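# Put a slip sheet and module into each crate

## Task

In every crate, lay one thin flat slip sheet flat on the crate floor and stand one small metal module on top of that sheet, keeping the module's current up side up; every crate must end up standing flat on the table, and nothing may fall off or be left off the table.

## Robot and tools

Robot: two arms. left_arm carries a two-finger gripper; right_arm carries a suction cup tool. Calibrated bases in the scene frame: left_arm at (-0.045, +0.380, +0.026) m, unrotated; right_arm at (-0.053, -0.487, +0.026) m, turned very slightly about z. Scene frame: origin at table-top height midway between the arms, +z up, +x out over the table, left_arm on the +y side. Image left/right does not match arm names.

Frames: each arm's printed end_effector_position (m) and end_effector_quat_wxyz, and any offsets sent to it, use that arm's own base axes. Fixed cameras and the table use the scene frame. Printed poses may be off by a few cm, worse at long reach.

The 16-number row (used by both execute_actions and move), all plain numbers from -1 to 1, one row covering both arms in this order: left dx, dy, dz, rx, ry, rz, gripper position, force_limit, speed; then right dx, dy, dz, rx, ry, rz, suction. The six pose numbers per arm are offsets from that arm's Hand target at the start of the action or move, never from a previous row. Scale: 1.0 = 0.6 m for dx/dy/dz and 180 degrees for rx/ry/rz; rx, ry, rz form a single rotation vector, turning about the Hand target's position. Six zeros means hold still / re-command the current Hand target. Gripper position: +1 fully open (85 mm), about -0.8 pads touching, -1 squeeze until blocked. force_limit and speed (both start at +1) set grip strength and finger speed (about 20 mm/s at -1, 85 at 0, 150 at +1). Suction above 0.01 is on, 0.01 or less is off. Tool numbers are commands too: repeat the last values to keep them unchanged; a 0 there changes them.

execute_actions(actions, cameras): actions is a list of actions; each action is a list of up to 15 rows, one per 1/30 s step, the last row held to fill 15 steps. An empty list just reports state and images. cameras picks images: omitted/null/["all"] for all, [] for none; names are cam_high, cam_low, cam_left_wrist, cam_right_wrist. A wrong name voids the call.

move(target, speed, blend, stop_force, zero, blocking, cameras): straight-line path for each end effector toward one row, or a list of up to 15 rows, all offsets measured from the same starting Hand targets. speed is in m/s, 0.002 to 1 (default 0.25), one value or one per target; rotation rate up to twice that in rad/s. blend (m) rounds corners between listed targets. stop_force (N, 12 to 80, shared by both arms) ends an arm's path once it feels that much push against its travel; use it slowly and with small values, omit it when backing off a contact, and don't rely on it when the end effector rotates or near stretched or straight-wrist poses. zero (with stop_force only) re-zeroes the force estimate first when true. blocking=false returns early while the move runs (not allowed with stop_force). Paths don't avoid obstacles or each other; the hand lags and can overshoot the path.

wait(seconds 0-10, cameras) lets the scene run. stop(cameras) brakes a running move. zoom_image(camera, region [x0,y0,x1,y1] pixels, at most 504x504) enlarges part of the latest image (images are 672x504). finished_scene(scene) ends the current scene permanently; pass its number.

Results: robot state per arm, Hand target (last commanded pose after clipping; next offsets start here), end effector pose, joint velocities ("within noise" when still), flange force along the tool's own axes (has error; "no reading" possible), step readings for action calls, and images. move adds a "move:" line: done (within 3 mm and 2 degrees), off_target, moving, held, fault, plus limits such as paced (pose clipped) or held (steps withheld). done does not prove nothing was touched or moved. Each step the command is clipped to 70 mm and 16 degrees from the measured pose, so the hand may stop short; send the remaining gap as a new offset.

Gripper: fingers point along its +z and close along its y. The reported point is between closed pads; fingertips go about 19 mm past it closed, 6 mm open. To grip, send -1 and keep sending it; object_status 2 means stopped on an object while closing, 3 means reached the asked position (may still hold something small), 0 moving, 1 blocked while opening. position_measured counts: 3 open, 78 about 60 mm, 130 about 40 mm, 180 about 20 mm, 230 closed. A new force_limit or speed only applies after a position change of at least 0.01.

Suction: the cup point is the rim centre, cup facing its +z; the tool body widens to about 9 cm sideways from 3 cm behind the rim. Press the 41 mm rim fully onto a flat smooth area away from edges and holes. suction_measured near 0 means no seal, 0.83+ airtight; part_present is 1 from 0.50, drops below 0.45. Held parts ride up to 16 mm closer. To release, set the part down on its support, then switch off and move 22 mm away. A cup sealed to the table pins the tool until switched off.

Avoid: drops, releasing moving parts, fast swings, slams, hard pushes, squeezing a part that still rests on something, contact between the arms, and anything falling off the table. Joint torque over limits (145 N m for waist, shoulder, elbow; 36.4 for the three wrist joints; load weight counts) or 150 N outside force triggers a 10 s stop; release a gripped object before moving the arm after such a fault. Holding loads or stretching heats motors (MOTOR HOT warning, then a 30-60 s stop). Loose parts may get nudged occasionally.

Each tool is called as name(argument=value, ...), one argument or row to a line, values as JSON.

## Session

execute_actions(
  actions=[],
)

zoom_image(
  camera="cam_high",
  region=[90, 180, 400, 460],
)

zoom_image(
  camera="cam_low",
  region=[280, 230, 500, 310],
)

Scene clock: 0.00 s.
left_arm: end_effector_position=(+0.6749, -0.2742, +0.2610) position_measured=3 object_status=3 end_effector_quat_wxyz=(-0.088, -0.437, +0.852, -0.275) | right_arm: end_effector_position=(+0.2869, +0.5685, +0.1711) suction_measured=0.00 part_present=0 end_effector_quat_wxyz=(+0.209, -0.108, +0.968, +0.081)
Joint positions: left_arm=[0.005 0.537 0.331 0.6 -1.31 0.801] | right_arm=[1.46 0.284 -0.19 0.485 -0.894 -1.506]
Joint velocities: within noise
Flange force (N): no reading
Hand target: left_arm +0.6749, -0.2742, +0.2610; -0.088, -0.437, +0.852, -0.275 | right_arm +0.2869, +0.5685, +0.1711; +0.209, -0.108, +0.968, +0.081

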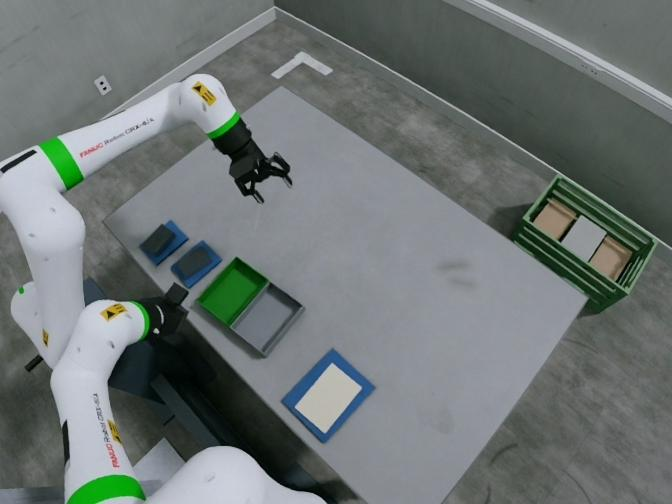

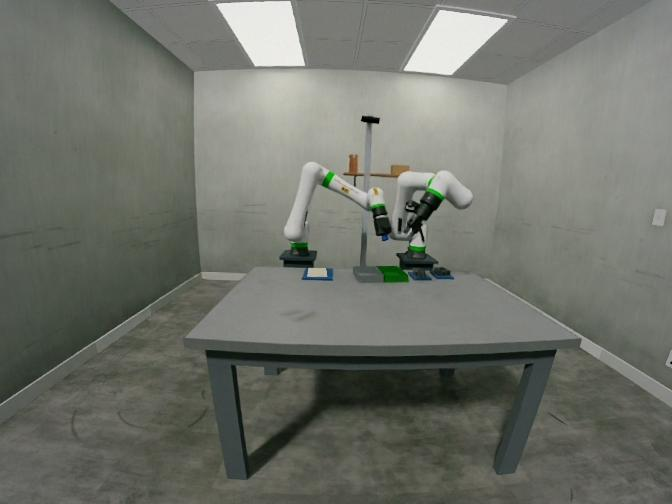

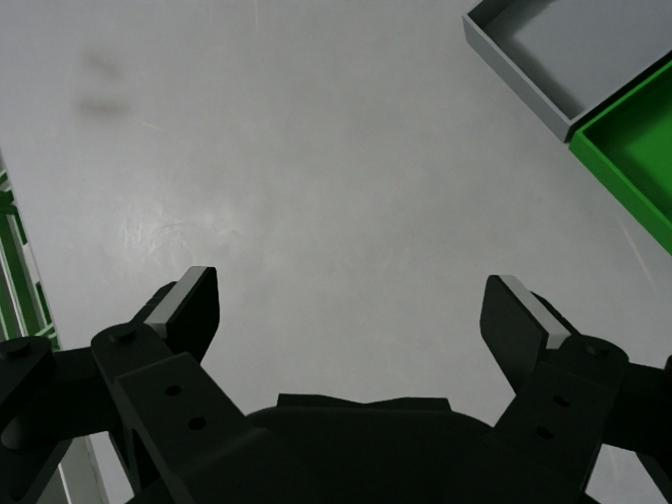

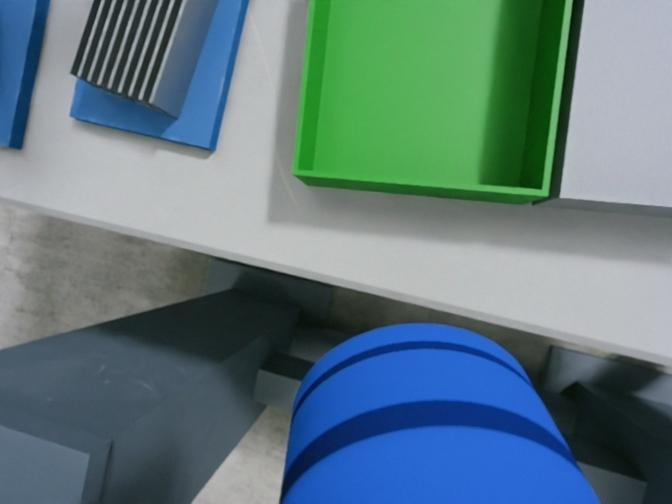

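Scaled by 1.626 from the camera's 672x504 image, which has a finer 960x720 frame.

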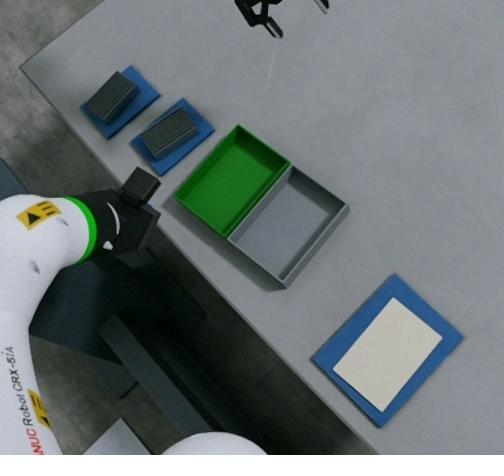

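Scaled by 2.291 from the camera's 672x504 image, which has a finer 960x720 frame.

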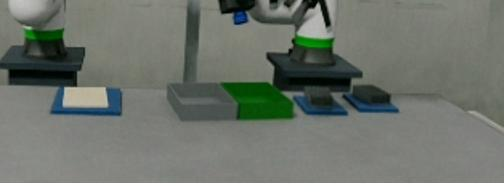

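zoom_image(
  camera="cam_high",
  region=[125, 205, 235, 305],
)

zoom_image(
  camera="cam_low",
  region=[400, 255, 470, 290],
)

zoom_image(
  camera="cam_low",
  region=[290, 255, 350, 290],
)

zoom_image(
  camera="cam_high",
  region=[270, 335, 390, 450],
)

Scaled by 4.582 from the camera's 672x504 image, which has a finer 960x720 frame.

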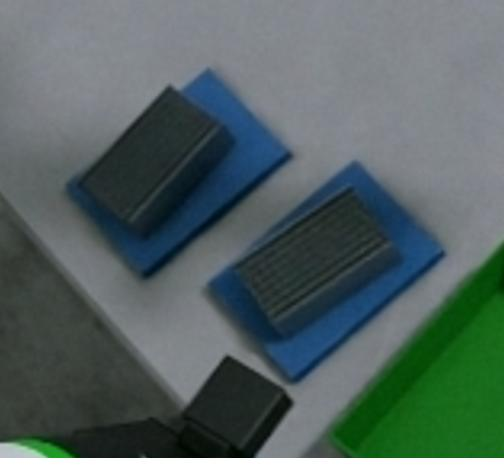

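Scaled by 7.200 from the camera's 672x504 image, which has a finer 960x720 frame.

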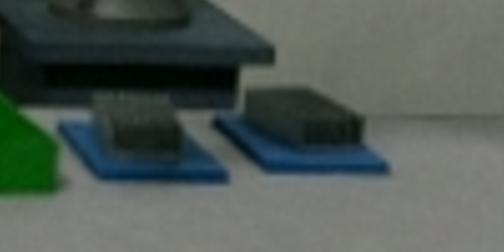

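Scaled by 8.400 from the camera's 672x504 image, which has a finer 960x720 frame.

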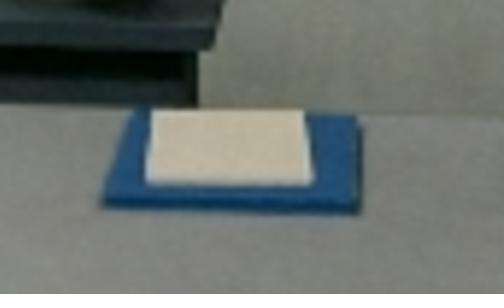

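Scaled by 4.200 from the camera's 672x504 image, which has a finer 960x720 frame.

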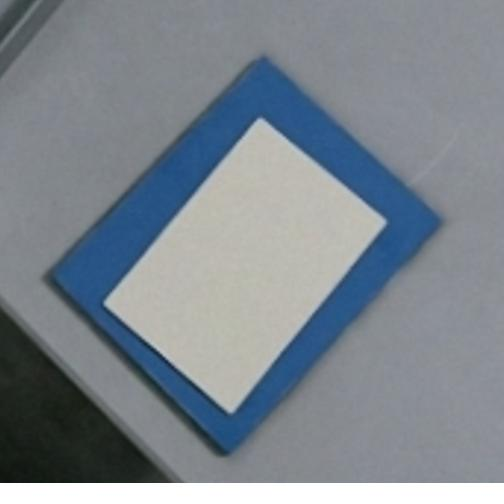

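move(
  target=[
    [0, 0, 0, 0, 0, 0, 1, 1, 1, 0.08, -0.34, -0.02, -0.026, 0.068, -0.035, 0],
    [-0.458, -0.093, 0.2317, 0.1841, -0.0589, -0.2925, 1, 1, 1, 0.21, -0.6875, -0.1185, -0.0525, 0.1356, -0.07, 0],
  ],
  speed=[0.3, 0.3],
  blend=[0.05, 0],
)

zoom_image(
  camera="cam_left_wrist",
  region=[0, 0, 336, 300],
)

zoom_image(
  camera="cam_left_wrist",
  region=[336, 0, 672, 300],
)

zoom_image(
  camera="cam_right_wrist",
  region=[100, 0, 600, 400],
)

Scene clock: 4.93 s.
left_arm: end_effector_position=(+0.4001, -0.3300, +0.4001) position_measured=3 object_status=3 end_effector_quat_wxyz=(+0.000, -0.001, +1.000, -0.001) | right_arm: end_effector_position=(+0.4129, +0.1560, +0.1000) suction_measured=0.00 part_present=0 end_effector_quat_wxyz=(-0.002, +0.001, +1.000, -0.001)
Joint positions: left_arm=[-0.435 0.224 0.525 0.001 -1.87 0.437] | right_arm=[0.66 0.1 -0.378 0 -1.096 -0.661]
Joint velocities: within noise
Flange force (N): left_arm=[-4.7 -2.8 -4.2] | right_arm=[-3.7 -2.2 6.6]
Hand target: left_arm +0.4001, -0.3300, +0.4000; +0.000, -0.001, +1.000, -0.001 | right_arm +0.4129, +0.1560, +0.1000; -0.002, +0.001, +1.000, -0.001
Off the commanded pose: left_arm 0.000 m, 0 deg | right_arm 0.000 m, 0 deg.
move: done

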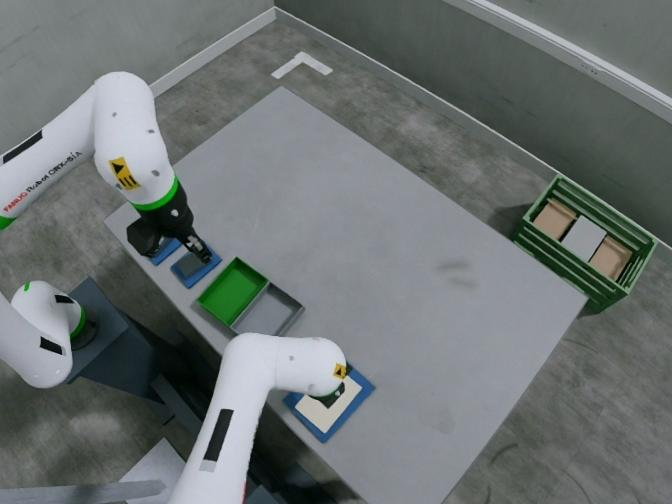

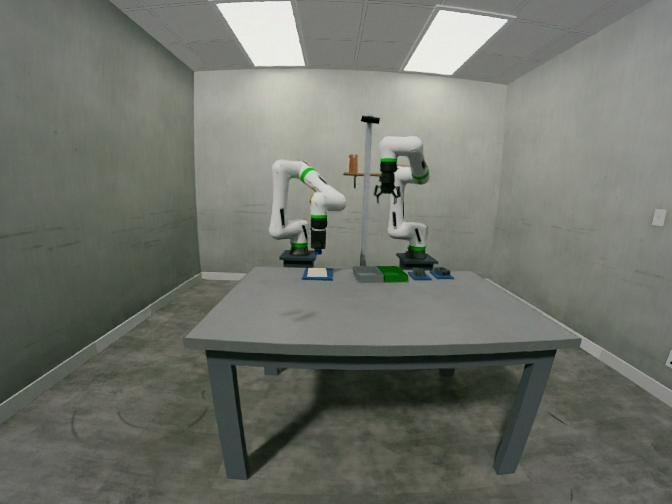

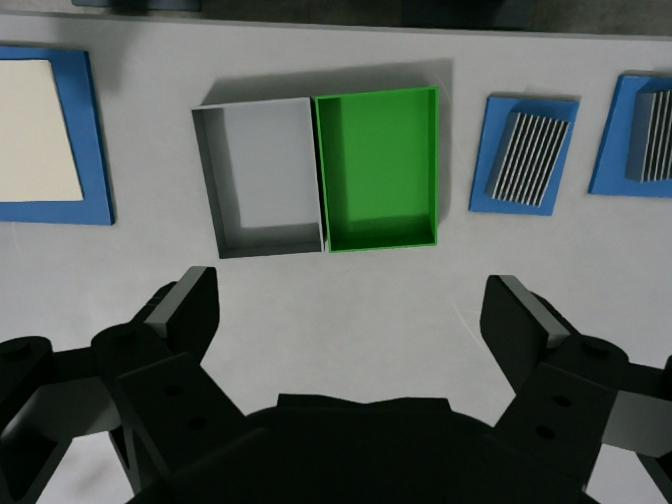

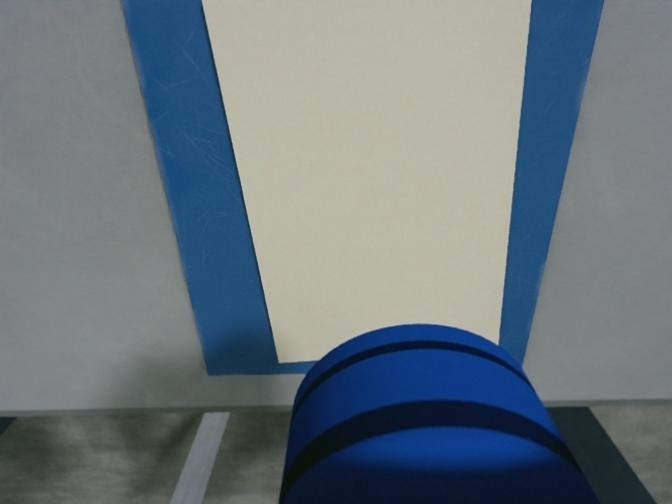

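Scaled by 1.500 from the camera's 672x504 image, which has a finer 960x720 frame.

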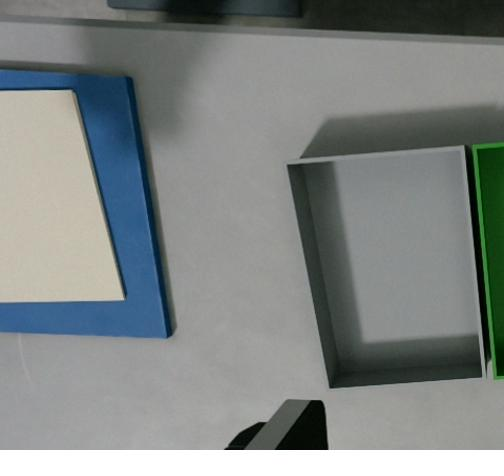

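Scaled by 1.500 from the camera's 672x504 image, which has a finer 960x720 frame.

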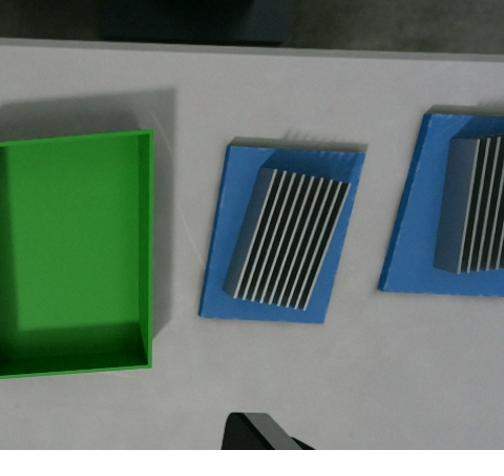

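Scaled by 1.008 from the camera's 672x504 image, which has a finer 960x720 frame.

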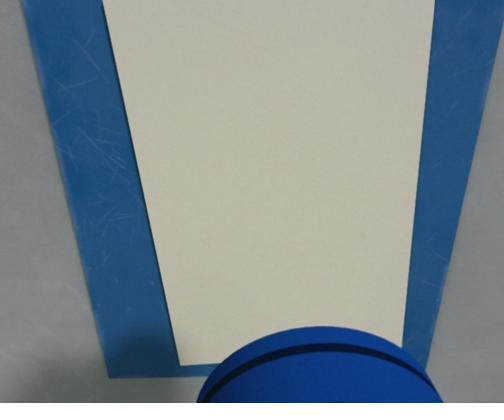

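zoom_image(
  camera="cam_left_wrist",
  region=[180, 80, 330, 270],
)

zoom_image(
  camera="cam_left_wrist",
  region=[300, 75, 450, 265],
)

zoom_image(
  camera="cam_left_wrist",
  region=[460, 80, 590, 230],
)

zoom_image(
  camera="cam_left_wrist",
  region=[582, 60, 672, 210],
)

Scaled by 2.653 from the camera's 672x504 image, which has a finer 960x720 frame.

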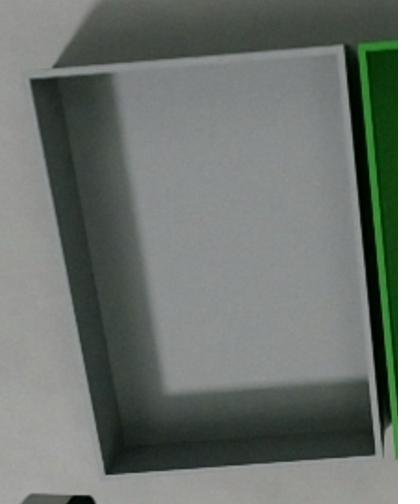

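Scaled by 2.653 from the camera's 672x504 image, which has a finer 960x720 frame.

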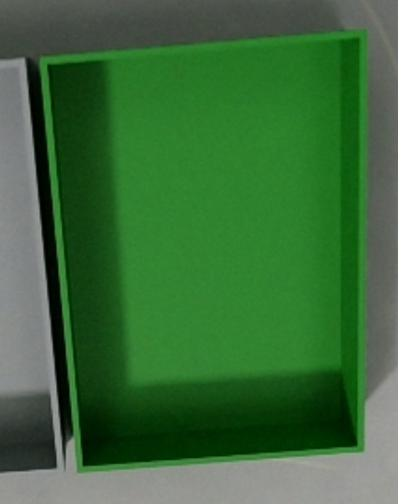

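Scaled by 3.360 from the camera's 672x504 image, which has a finer 960x720 frame.

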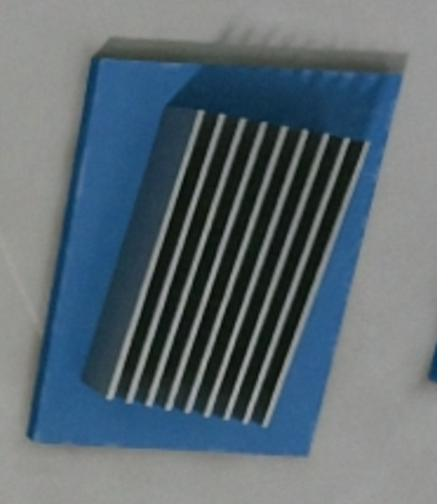

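Scaled by 3.360 from the camera's 672x504 image, which has a finer 960x720 frame.

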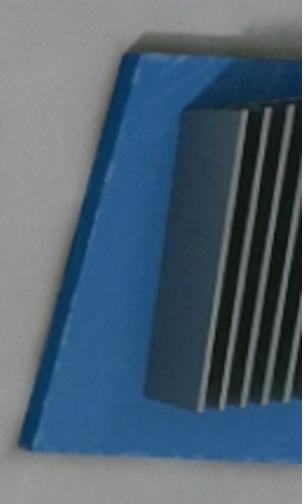

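move(
  target=[-0.0353, 0.6365, -0.5002, 0, 0, 0.0456, 1, 1, 1, 0, 0, -0.2033, 0, 0, 0, 1],
  speed=0.3,
  cameras=["cam_left_wrist", "cam_right_wrist"],
)

zoom_image(
  camera="cam_left_wrist",
  region=[200, 50, 500, 350],
)

Scene clock: 12.43 s.
left_arm: end_effector_position=(+0.3789, +0.0519, +0.0999) position_measured=3 object_status=3 end_effector_quat_wxyz=(+0.000, -0.072, +0.997, -0.001) | right_arm: end_effector_position=(+0.4129, +0.1560, -0.0219) suction_measured=1.00 part_present=1 end_effector_quat_wxyz=(-0.002, +0.001, +1.000, -0.001)
Joint positions: left_arm=[0.484 -0.074 -0.51 0.002 -1.134 -0.34] | right_arm=[0.66 0.295 -0.491 -0.001 -0.788 -0.661]
Joint velocities: within noise
Flange force (N): left_arm=[-1.8 0.9 -2.6] | right_arm=[-3.1 -2.2 7.5]
Hand target: left_arm +0.3789, +0.0519, +0.0999; +0.000, -0.072, +0.997, -0.001 | right_arm +0.4129, +0.1560, -0.0219; -0.002, +0.001, +1.000, -0.001
Off the commanded pose: left_arm 0.000 m, 0 deg | right_arm 0.000 m, 0 deg.
move: done
Images, in order (width x height): cam_left_wrist 672x504, cam_right_wrist 672x504.

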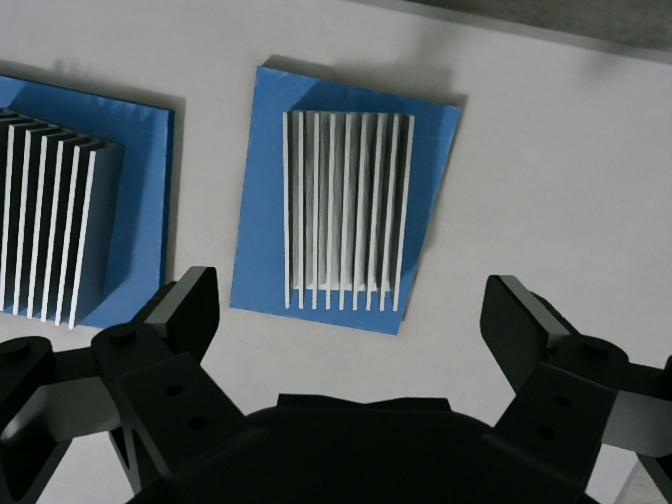

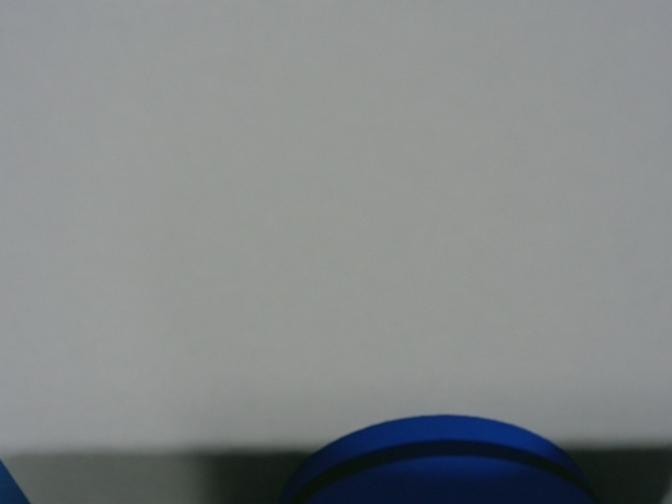

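Scaled by 1.680 from the camera's 672x504 image, which has a finer 960x720 frame.

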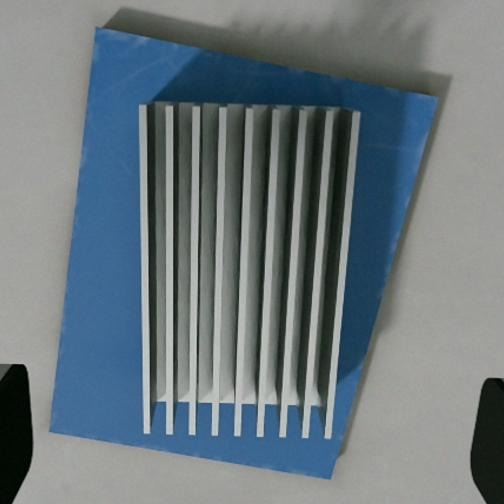

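move(
  target=[
    [-0.005, -0.0012, -0.05, 0, 0, 0, 1, 1, 1, 0, 0, 0.0333, 0, 0, 0, 1],
    [-0.005, -0.0012, -0.1633, 0, 0, 0, 1, 1, 1, 0, 0, 0.2367, 0, 0, 0, 1],
  ],
  speed=[0.04, 0.1],
  blend=[0.005, 0],
  cameras=["cam_left_wrist", "cam_high", "cam_right_wrist"],
)

zoom_image(
  camera="cam_high",
  region=[250, 320, 400, 460],
)

Scene clock: 15.27 s.
left_arm: end_effector_position=(+0.3760, +0.0512, +0.0019) position_measured=3 object_status=3 end_effector_quat_wxyz=(+0.000, -0.072, +0.997, -0.001) | right_arm: end_effector_position=(+0.4129, +0.1559, +0.1201) suction_measured=1.00 part_present=1 end_effector_quat_wxyz=(-0.002, +0.001, +1.000, -0.001)
Joint positions: left_arm=[0.487 0.072 -0.636 0.002 -0.862 -0.343] | right_arm=[0.66 0.078 -0.351 0 -1.146 -0.661]
Joint velocities: within noise
Flange force (N): left_arm=[-2.7 -0.2 -2.4] | right_arm=[-4.0 -1.8 6.4]
Hand target: left_arm +0.3759, +0.0512, +0.0019; +0.000, -0.072, +0.997, -0.001 | right_arm +0.4129, +0.1560, +0.1201; -0.002, +0.001, +1.000, -0.001
Off the commanded pose: left_arm 0.000 m, 0 deg | right_arm 0.000 m, 0 deg.
move: done
Images, in order (width x height): cam_high 672x504, cam_left_wrist 672x504, cam_right_wrist 672x504.

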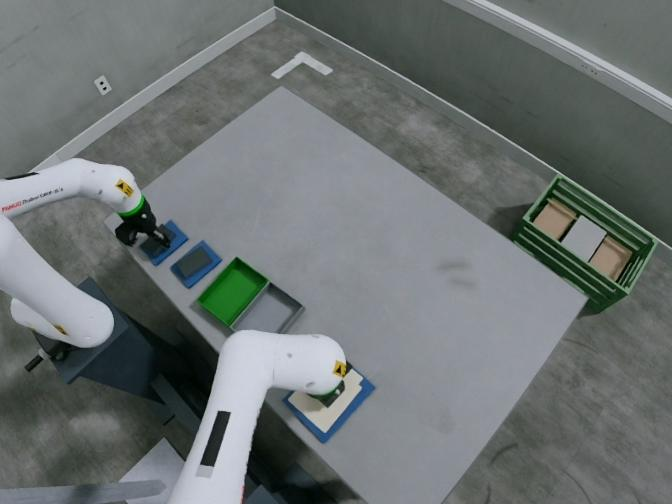

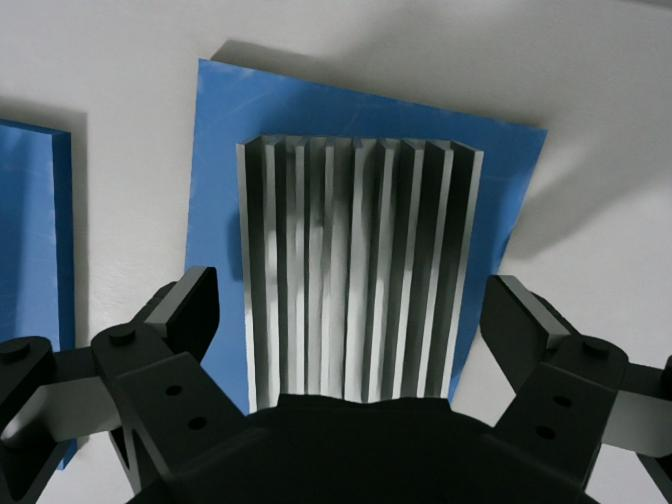

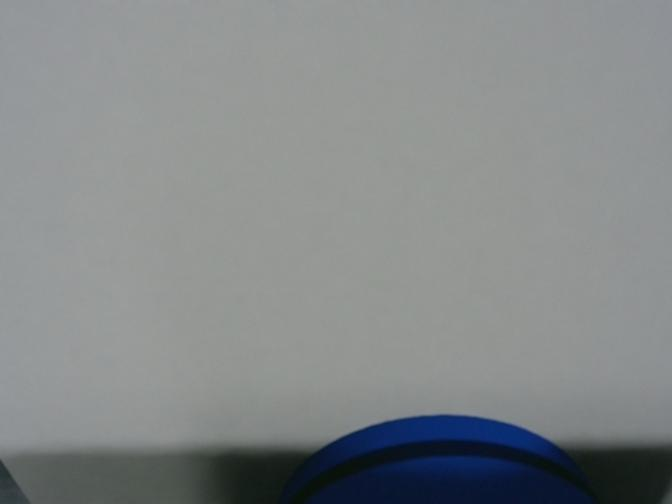

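Scaled by 3.360 from the camera's 672x504 image, which has a finer 960x720 frame.

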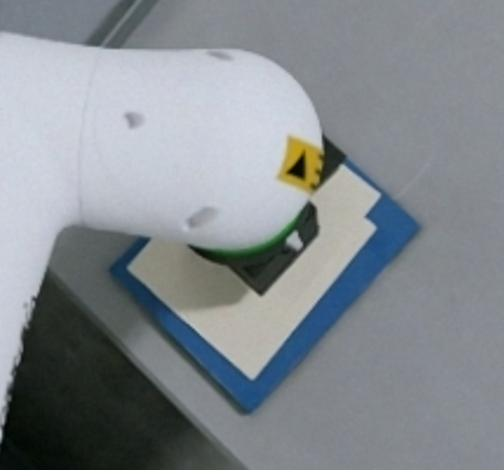

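move(
  target=[
    [0, 0, 0, 0, 0, 0, -1, -0.6, -1, 0.046, 0.6067, 0, 0, 0, 0.016, 1],
    [0, 0, 0.05, 0, 0, 0, -1, -0.6, -1, 0.0547, 0.7233, -0.15, 0, 0, 0.016, 1],
  ],
  speed=[0.3, 0.15],
  blend=[0.03, 0],
)

zoom_image(
  camera="cam_high",
  region=[170, 230, 310, 360],
)

zoom_image(
  camera="cam_low",
  region=[330, 220, 440, 290],
)

Scene clock: 19.00 s.
left_arm: end_effector_position=(+0.3759, +0.0512, +0.0319) position_measured=78 object_status=2 end_effector_quat_wxyz=(+0.000, -0.072, +0.997, -0.001) | right_arm: end_effector_position=(+0.4457, +0.5900, +0.0301) suction_measured=1.00 part_present=1 end_effector_quat_wxyz=(-0.001, -0.025, +1.000, -0.001)
Joint positions: left_arm=[0.487 0.017 -0.606 0.002 -0.948 -0.343] | right_arm=[1.1 0.881 0.597 -0.002 -1.29 -1.05]
Joint velocities: within noise
Flange force (N): left_arm=[-2.7 0.8 0.5] | right_arm=[-2.4 0.1 5.7]
Hand target: left_arm +0.3759, +0.0512, +0.0319; +0.000, -0.072, +0.997, -0.001 | right_arm +0.4457, +0.5900, +0.0301; -0.002, -0.025, +1.000, -0.001
Off the commanded pose: left_arm 0.000 m, 0 deg | right_arm 0.000 m, 0 deg.
move: done; blend cut to 0 m at target 1

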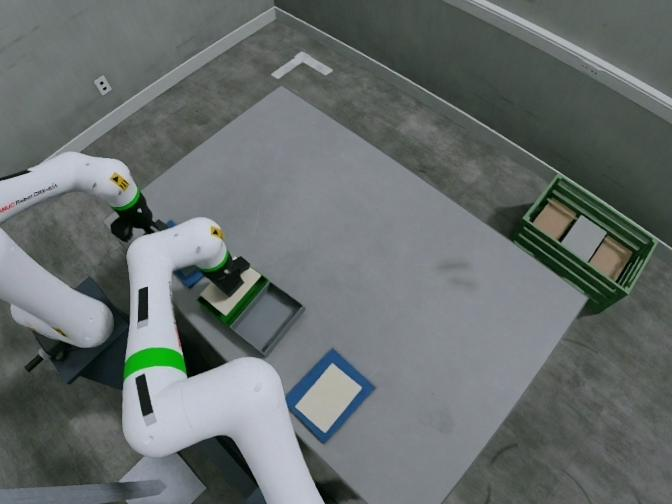

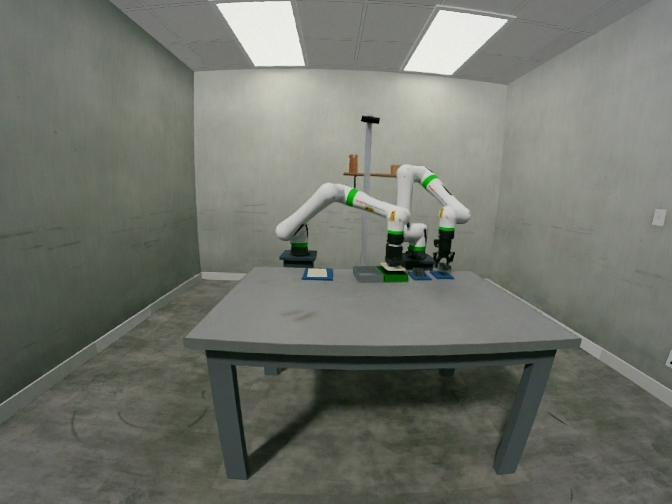

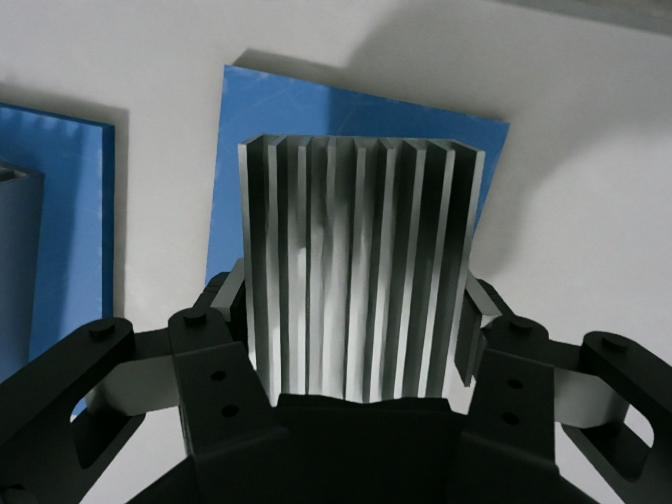

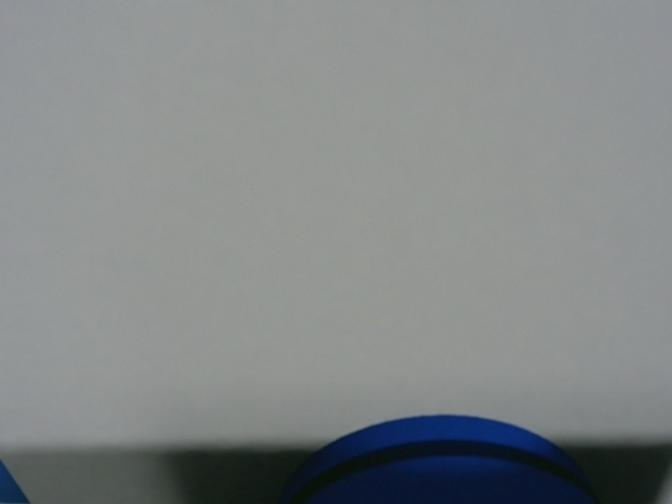

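Scaled by 3.600 from the camera's 672x504 image, which has a finer 960x720 frame.

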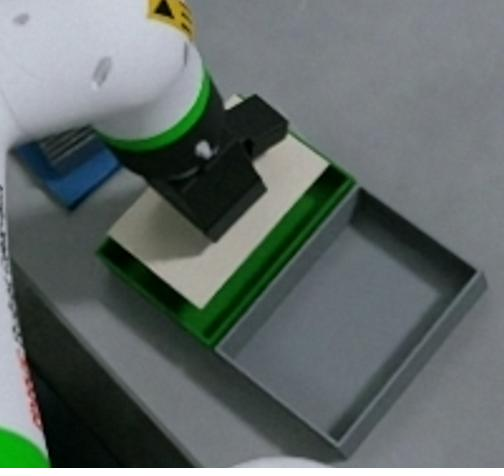

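Scaled by 4.582 from the camera's 672x504 image, which has a finer 960x720 frame.

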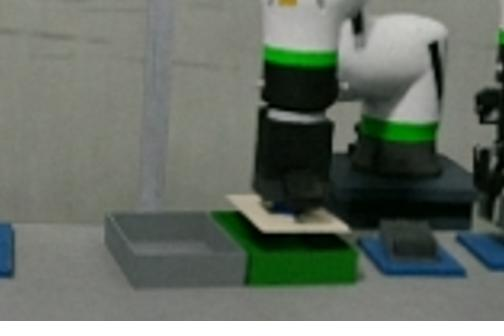

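move(
  target=[0, 0, 0.1333, 0, 0, 0, -1, -0.6, -1, 0, 0, -0.09, 0, 0, 0, 1],
  speed=0.12,
  cameras=[],
)

move(
  target=[0, 0, 0, 0, 0, 0, -1, -0.6, -1, 0, 0, -0.03, 0, 0, 0, 1],
  speed=0.012,
  stop_force=12,
  cameras=["cam_high", "cam_right_wrist"],
)

execute_actions(
  actions=[
    [[0, 0, 0, 0, 0, 0, -1, -0.6, -1, 0, 0, 0.002, 0, 0, 0, 0]],
    [[0, 0, 0, 0, 0, 0, -1, -0.6, -1, 0, 0, 0, 0, 0, 0, 0]],
  ],
  cameras=["cam_high"],
)

zoom_image(
  camera="cam_high",
  region=[170, 230, 310, 360],
)

Scene clock: 21.27 s.
left_arm: end_effector_position=(+0.3760, +0.0511, +0.1119) position_measured=78 object_status=2 end_effector_quat_wxyz=(+0.000, -0.072, +0.997, -0.001) | right_arm: end_effector_position=(+0.4457, +0.5900, -0.0239) suction_measured=1.00 part_present=1 end_effector_quat_wxyz=(-0.002, -0.025, +1.000, -0.001)
Joint positions: left_arm=[0.486 -0.096 -0.5 0.002 -1.167 -0.343] | right_arm=[1.1 0.932 0.555 -0.002 -1.197 -1.05]
Joint velocities: within noise
Flange force (N): left_arm=[-3.2 0.2 -0.7] | right_arm=[-2.0 -0.8 5.6]
Hand target: left_arm +0.3759, +0.0512, +0.1119; +0.000, -0.072, +0.997, -0.001 | right_arm +0.4457, +0.5900, -0.0239; -0.002, -0.025, +1.000, -0.001
Off the commanded pose: left_arm 0.000 m, 0 deg | right_arm 0.000 m, 0 deg.
move: done
No camera images: "cameras" was empty.

Scene clock: 22.73 s.
left_arm: end_effector_position=(+0.3759, +0.0512, +0.1119) position_measured=78 object_status=2 end_effector_quat_wxyz=(+0.000, -0.072, +0.997, -0.001) | right_arm: end_effector_position=(+0.4457, +0.5901, -0.0340) suction_measured=1.00 part_present=1 end_effector_quat_wxyz=(-0.001, -0.025, +1.000, -0.001)
Joint positions: left_arm=[0.487 -0.096 -0.5 0.002 -1.167 -0.343] | right_arm=[1.1 0.943 0.55 -0.002 -1.181 -1.05]
Joint velocities: within noise
Flange force (N): left_arm=[-1.9 0.5 -0.1] | right_arm=[0.3 -3.5 -13.4]
Hand target: left_arm +0.3759, +0.0512, +0.1119; +0.000, -0.072, +0.997, -0.001 | right_arm +0.4457, +0.5901, -0.0340; -0.001, -0.025, +1.000, -0.001 (not the last commanded pose)
Off the commanded pose: left_arm 0.000 m, 0 deg | right_arm 0.008 m, 0 deg.
move: contact (right_arm)
Images, in order (width x height): cam_high 672x504, cam_right_wrist 672x504.

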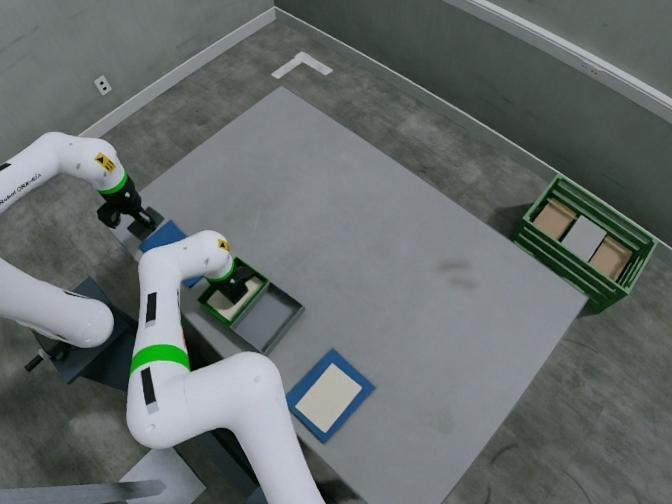

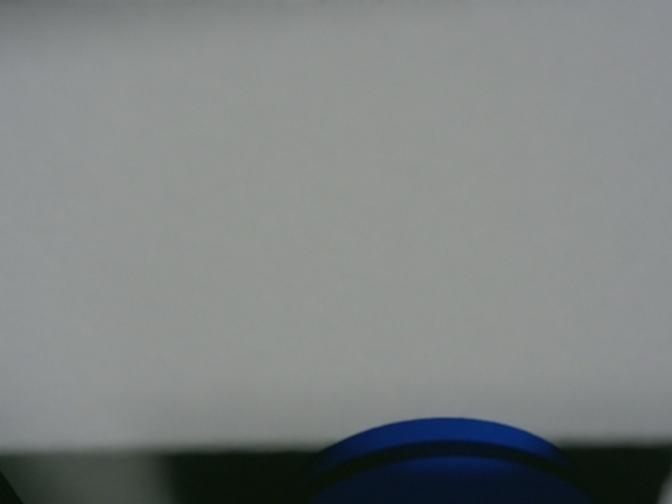

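Scene clock: 23.93 s.
left_arm: end_effector_position=(+0.3759, +0.0512, +0.1119) position_measured=78 object_status=2 end_effector_quat_wxyz=(+0.000, -0.072, +0.997, -0.001) | right_arm: end_effector_position=(+0.4457, +0.5901, -0.0328) suction_measured=0.00 part_present=0 end_effector_quat_wxyz=(-0.001, -0.025, +1.000, -0.001)
Joint positions: left_arm=[0.487 -0.096 -0.5 0.002 -1.167 -0.343] | right_arm=[1.1 0.941 0.551 -0.002 -1.183 -1.05]
Joint velocities: within noise
Flange force (N): left_arm=[-2.7 0.6 -0.3] | right_arm=[-1.1 -1.3 -16.2]
Flange force at the end of the 1st action (N): left_arm=[-3.0 0.6 0.2] | right_arm=[-1.6 -0.6 -15.6]
Hand target: left_arm +0.3759, +0.0512, +0.1119; +0.000, -0.072, +0.997, -0.001 | right_arm +0.4457, +0.5901, -0.0328; -0.001, -0.025, +1.000, -0.001
Off the commanded pose: left_arm 0.000 m, 0 deg | right_arm 0.000 m, 0 deg.
Step readings (end_effector_position of left_arm | right_arm; steps 1 to 15: 1st action; 16 to 30: 2nd action):
0: (+0.3759, +0.0512, +0.1119) | (+0.4457, +0.5901, -0.0340)
1: (+0.3759, +0.0512, +0.1119) | (+0.4457, +0.5901, -0.0340)
2: (+0.3759, +0.0512, +0.1119) | (+0.4458, +0.5901, -0.0338)
4: (+0.3759, +0.0512, +0.1119) | (+0.4458, +0.5901, -0.0332)
8: (+0.3759, +0.0512, +0.1119) | (+0.4457, +0.5900, -0.0329)
15: (+0.3759, +0.0512, +0.1119) | (+0.4458, +0.5900, -0.0328)
16: (+0.3759, +0.0512, +0.1119) | (+0.4458, +0.5900, -0.0328)
17: (+0.3759, +0.0512, +0.1119) | (+0.4458, +0.5900, -0.0328)
19: (+0.3759, +0.0512, +0.1119) | (+0.4458, +0.5900, -0.0328)
23: (+0.3759, +0.0512, +0.1119) | (+0.4458, +0.5900, -0.0328)
30: (+0.3759, +0.0512, +0.1119) | (+0.4458, +0.5900, -0.0328)
Images, in order (width x height): cam_high 672x504.

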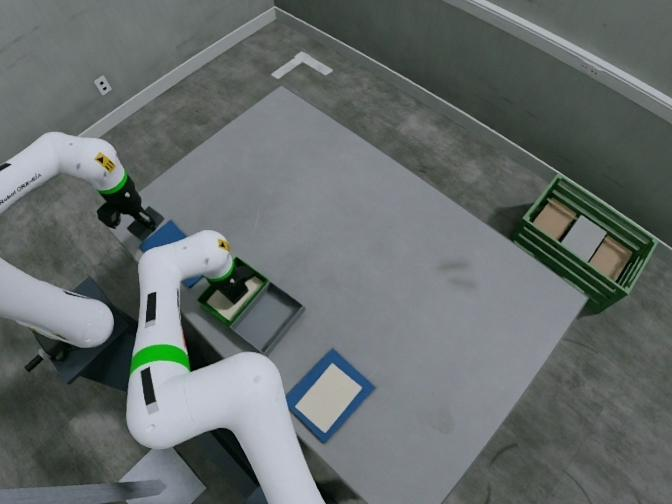

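Scaled by 3.600 from the camera's 672x504 image, which has a finer 960x720 frame.

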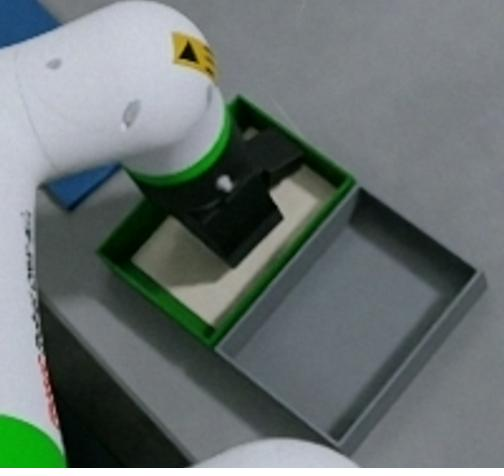

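move(
  target=[
    [0, 0, 0, 0, 0, 0, -1, -0.6, -1, 0, 0, 0.05, 0, 0, 0, 0],
    [0, 0, 0, 0, 0, 0, -1, -0.6, -1, 0, 0, 0.25, 0, 0, 0, 0],
    [0.094, -0.5535, -0.0198, 0, 0, -0.0122, -1, -0.6, -1, -0.0547, -0.7233, 0.2213, 0, 0, -0.016, 0],
  ],
  speed=[0.04, 0.2, 0.25],
  blend=[0.005, 0.03, 0],
)

zoom_image(
  camera="cam_left_wrist",
  region=[84, 0, 588, 420],
)

zoom_image(
  camera="cam_right_wrist",
  region=[100, 0, 600, 400],
)

Scene clock: 28.03 s.
left_arm: end_effector_position=(+0.4323, -0.2809, +0.1000) position_measured=78 object_status=2 end_effector_quat_wxyz=(+0.000, -0.053, +0.999, -0.001) | right_arm: end_effector_position=(+0.4129, +0.1561, +0.1000) suction_measured=0.00 part_present=0 end_effector_quat_wxyz=(-0.001, +0.001, +1.000, -0.001)
Joint positions: left_arm=[-0.32 0.254 -0.151 0.001 -1.164 0.426] | right_arm=[0.66 0.101 -0.378 -0.001 -1.096 -0.661]
Joint velocities: within noise
Flange force (N): left_arm=[-2.9 -2.3 0.8] | right_arm=[-3.4 -2.5 6.0]
Hand target: left_arm +0.4323, -0.2809, +0.1000; +0.000, -0.053, +0.999, -0.001 | right_arm +0.4129, +0.1561, +0.1000; -0.001, +0.001, +1.000, -0.001
Off the commanded pose: left_arm 0.000 m, 0 deg | right_arm 0.000 m, 0 deg.
move: done

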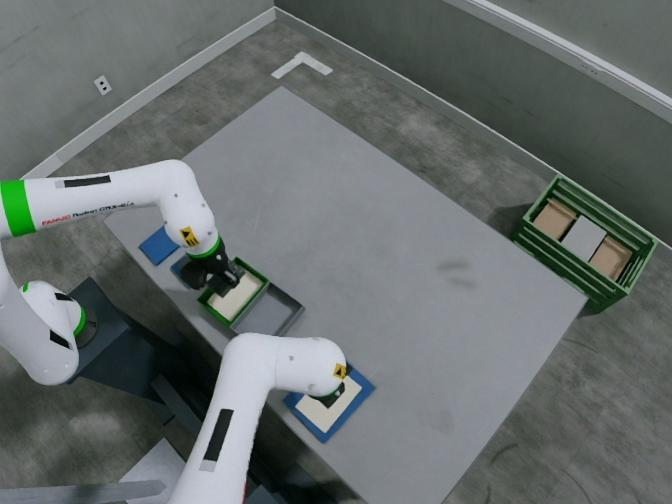

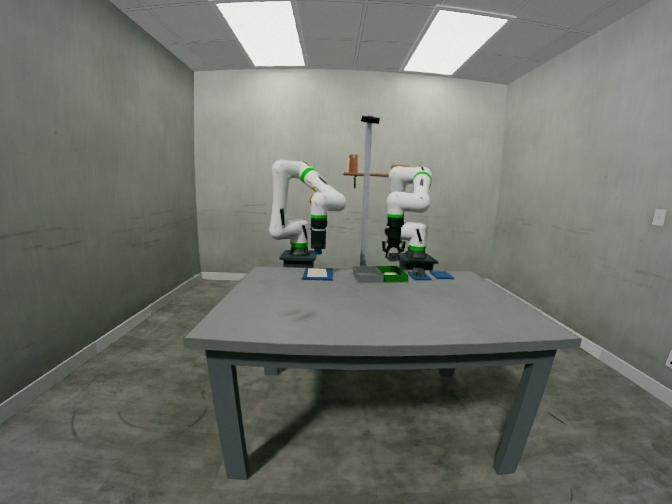

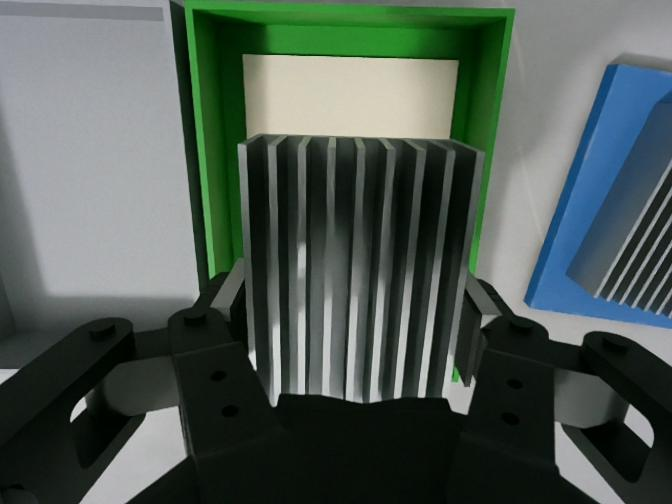

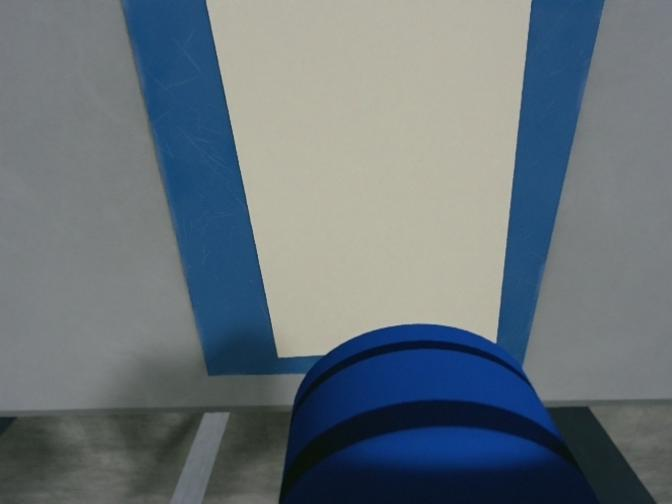

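Scaled by 1.000.

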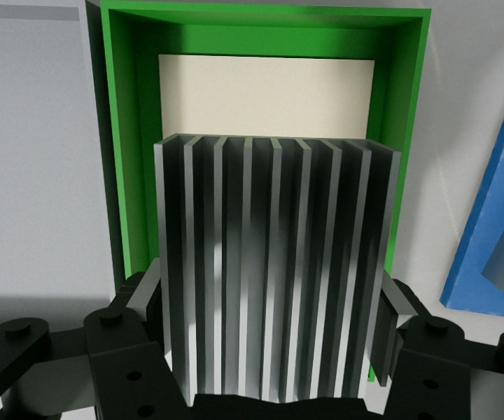

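Scaled by 1.008 from the camera's 672x504 image, which has a finer 960x720 frame.

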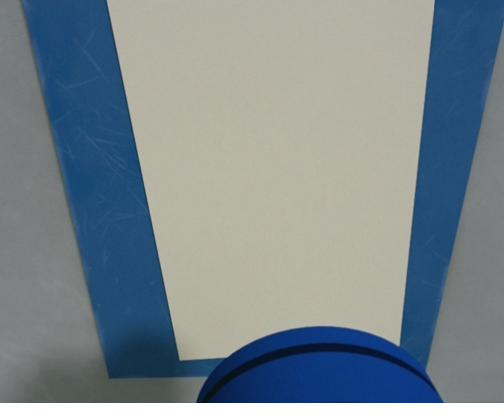

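move(
  target=[-0.0008, 0.0008, -0.16, 0, 0, 0, -1, -0.6, -1, 0, 0, -0.2067, 0, 0, 0, 1],
  speed=0.12,
  cameras=["cam_left_wrist"],
)

move(
  target=[0, 0, -0.03, 0, 0, 0, -1, -0.6, -1, 0, 0, 0.025, 0, 0, 0, 1],
  speed=0.012,
  stop_force=12,
  cameras=["cam_left_wrist"],
)

Scene clock: 31.07 s.
left_arm: end_effector_position=(+0.4319, -0.2804, +0.0040) position_measured=78 object_status=2 end_effector_quat_wxyz=(+0.000, -0.053, +0.999, -0.001) | right_arm: end_effector_position=(+0.4128, +0.1562, -0.0240) suction_measured=1.00 part_present=1 end_effector_quat_wxyz=(-0.002, +0.001, +1.000, -0.001)
Joint positions: left_arm=[-0.32 0.37 -0.253 0.002 -0.946 0.425] | right_arm=[0.66 0.299 -0.492 -0.001 -0.783 -0.66]
Joint velocities: within noise
Flange force (N): left_arm=[-4.8 -2.8 2.3] | right_arm=[-3.6 -2.3 8.2]
Hand target: left_arm +0.4319, -0.2804, +0.0040; +0.000, -0.053, +0.999, -0.001 | right_arm +0.4129, +0.1561, -0.0240; -0.001, +0.001, +1.000, -0.001
Off the commanded pose: left_arm 0.000 m, 0 deg | right_arm 0.000 m, 0 deg.
move: done
Images, in order (width x height): cam_left_wrist 672x504.

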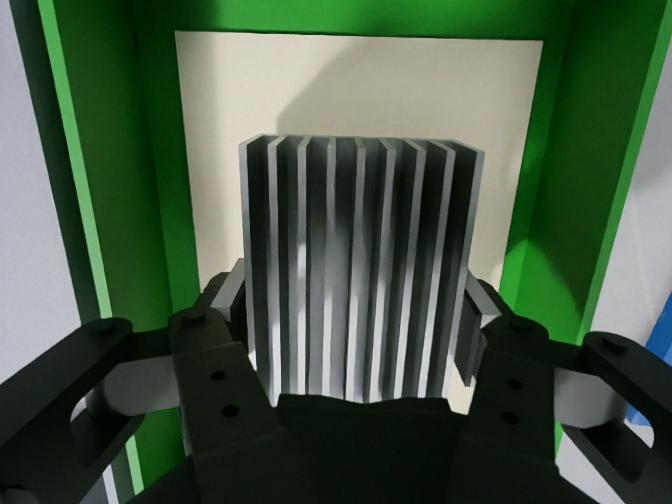

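Scene clock: 33.27 s.
left_arm: end_effector_position=(+0.4320, -0.2805, -0.0031) position_measured=78 object_status=2 end_effector_quat_wxyz=(+0.000, -0.053, +0.999, -0.001) | right_arm: end_effector_position=(+0.4129, +0.1561, -0.0090) suction_measured=1.00 part_present=1 end_effector_quat_wxyz=(-0.001, +0.001, +1.000, -0.001)
Joint positions: left_arm=[-0.32 0.381 -0.258 0.002 -0.93 0.425] | right_arm=[0.66 0.27 -0.483 -0.001 -0.821 -0.66]
Joint velocities: within noise
Flange force (N): left_arm=[-1.3 1.2 -26.5] | right_arm=[-3.3 -2.3 7.3]
Hand target: left_arm +0.4320, -0.2805, -0.0031; +0.000, -0.053, +0.999, -0.001 (not the last commanded pose) | right_arm +0.4129, +0.1561, -0.0090; -0.001, +0.001, +1.000, -0.001
Off the commanded pose: left_arm 0.011 m, 0 deg | right_arm 0.000 m, 0 deg.
move: contact (left_arm)
Images, in order (width x height): cam_left_wrist 672x504.

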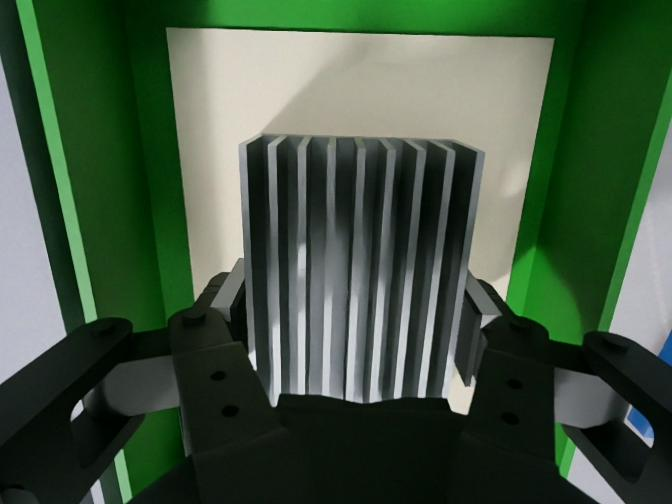

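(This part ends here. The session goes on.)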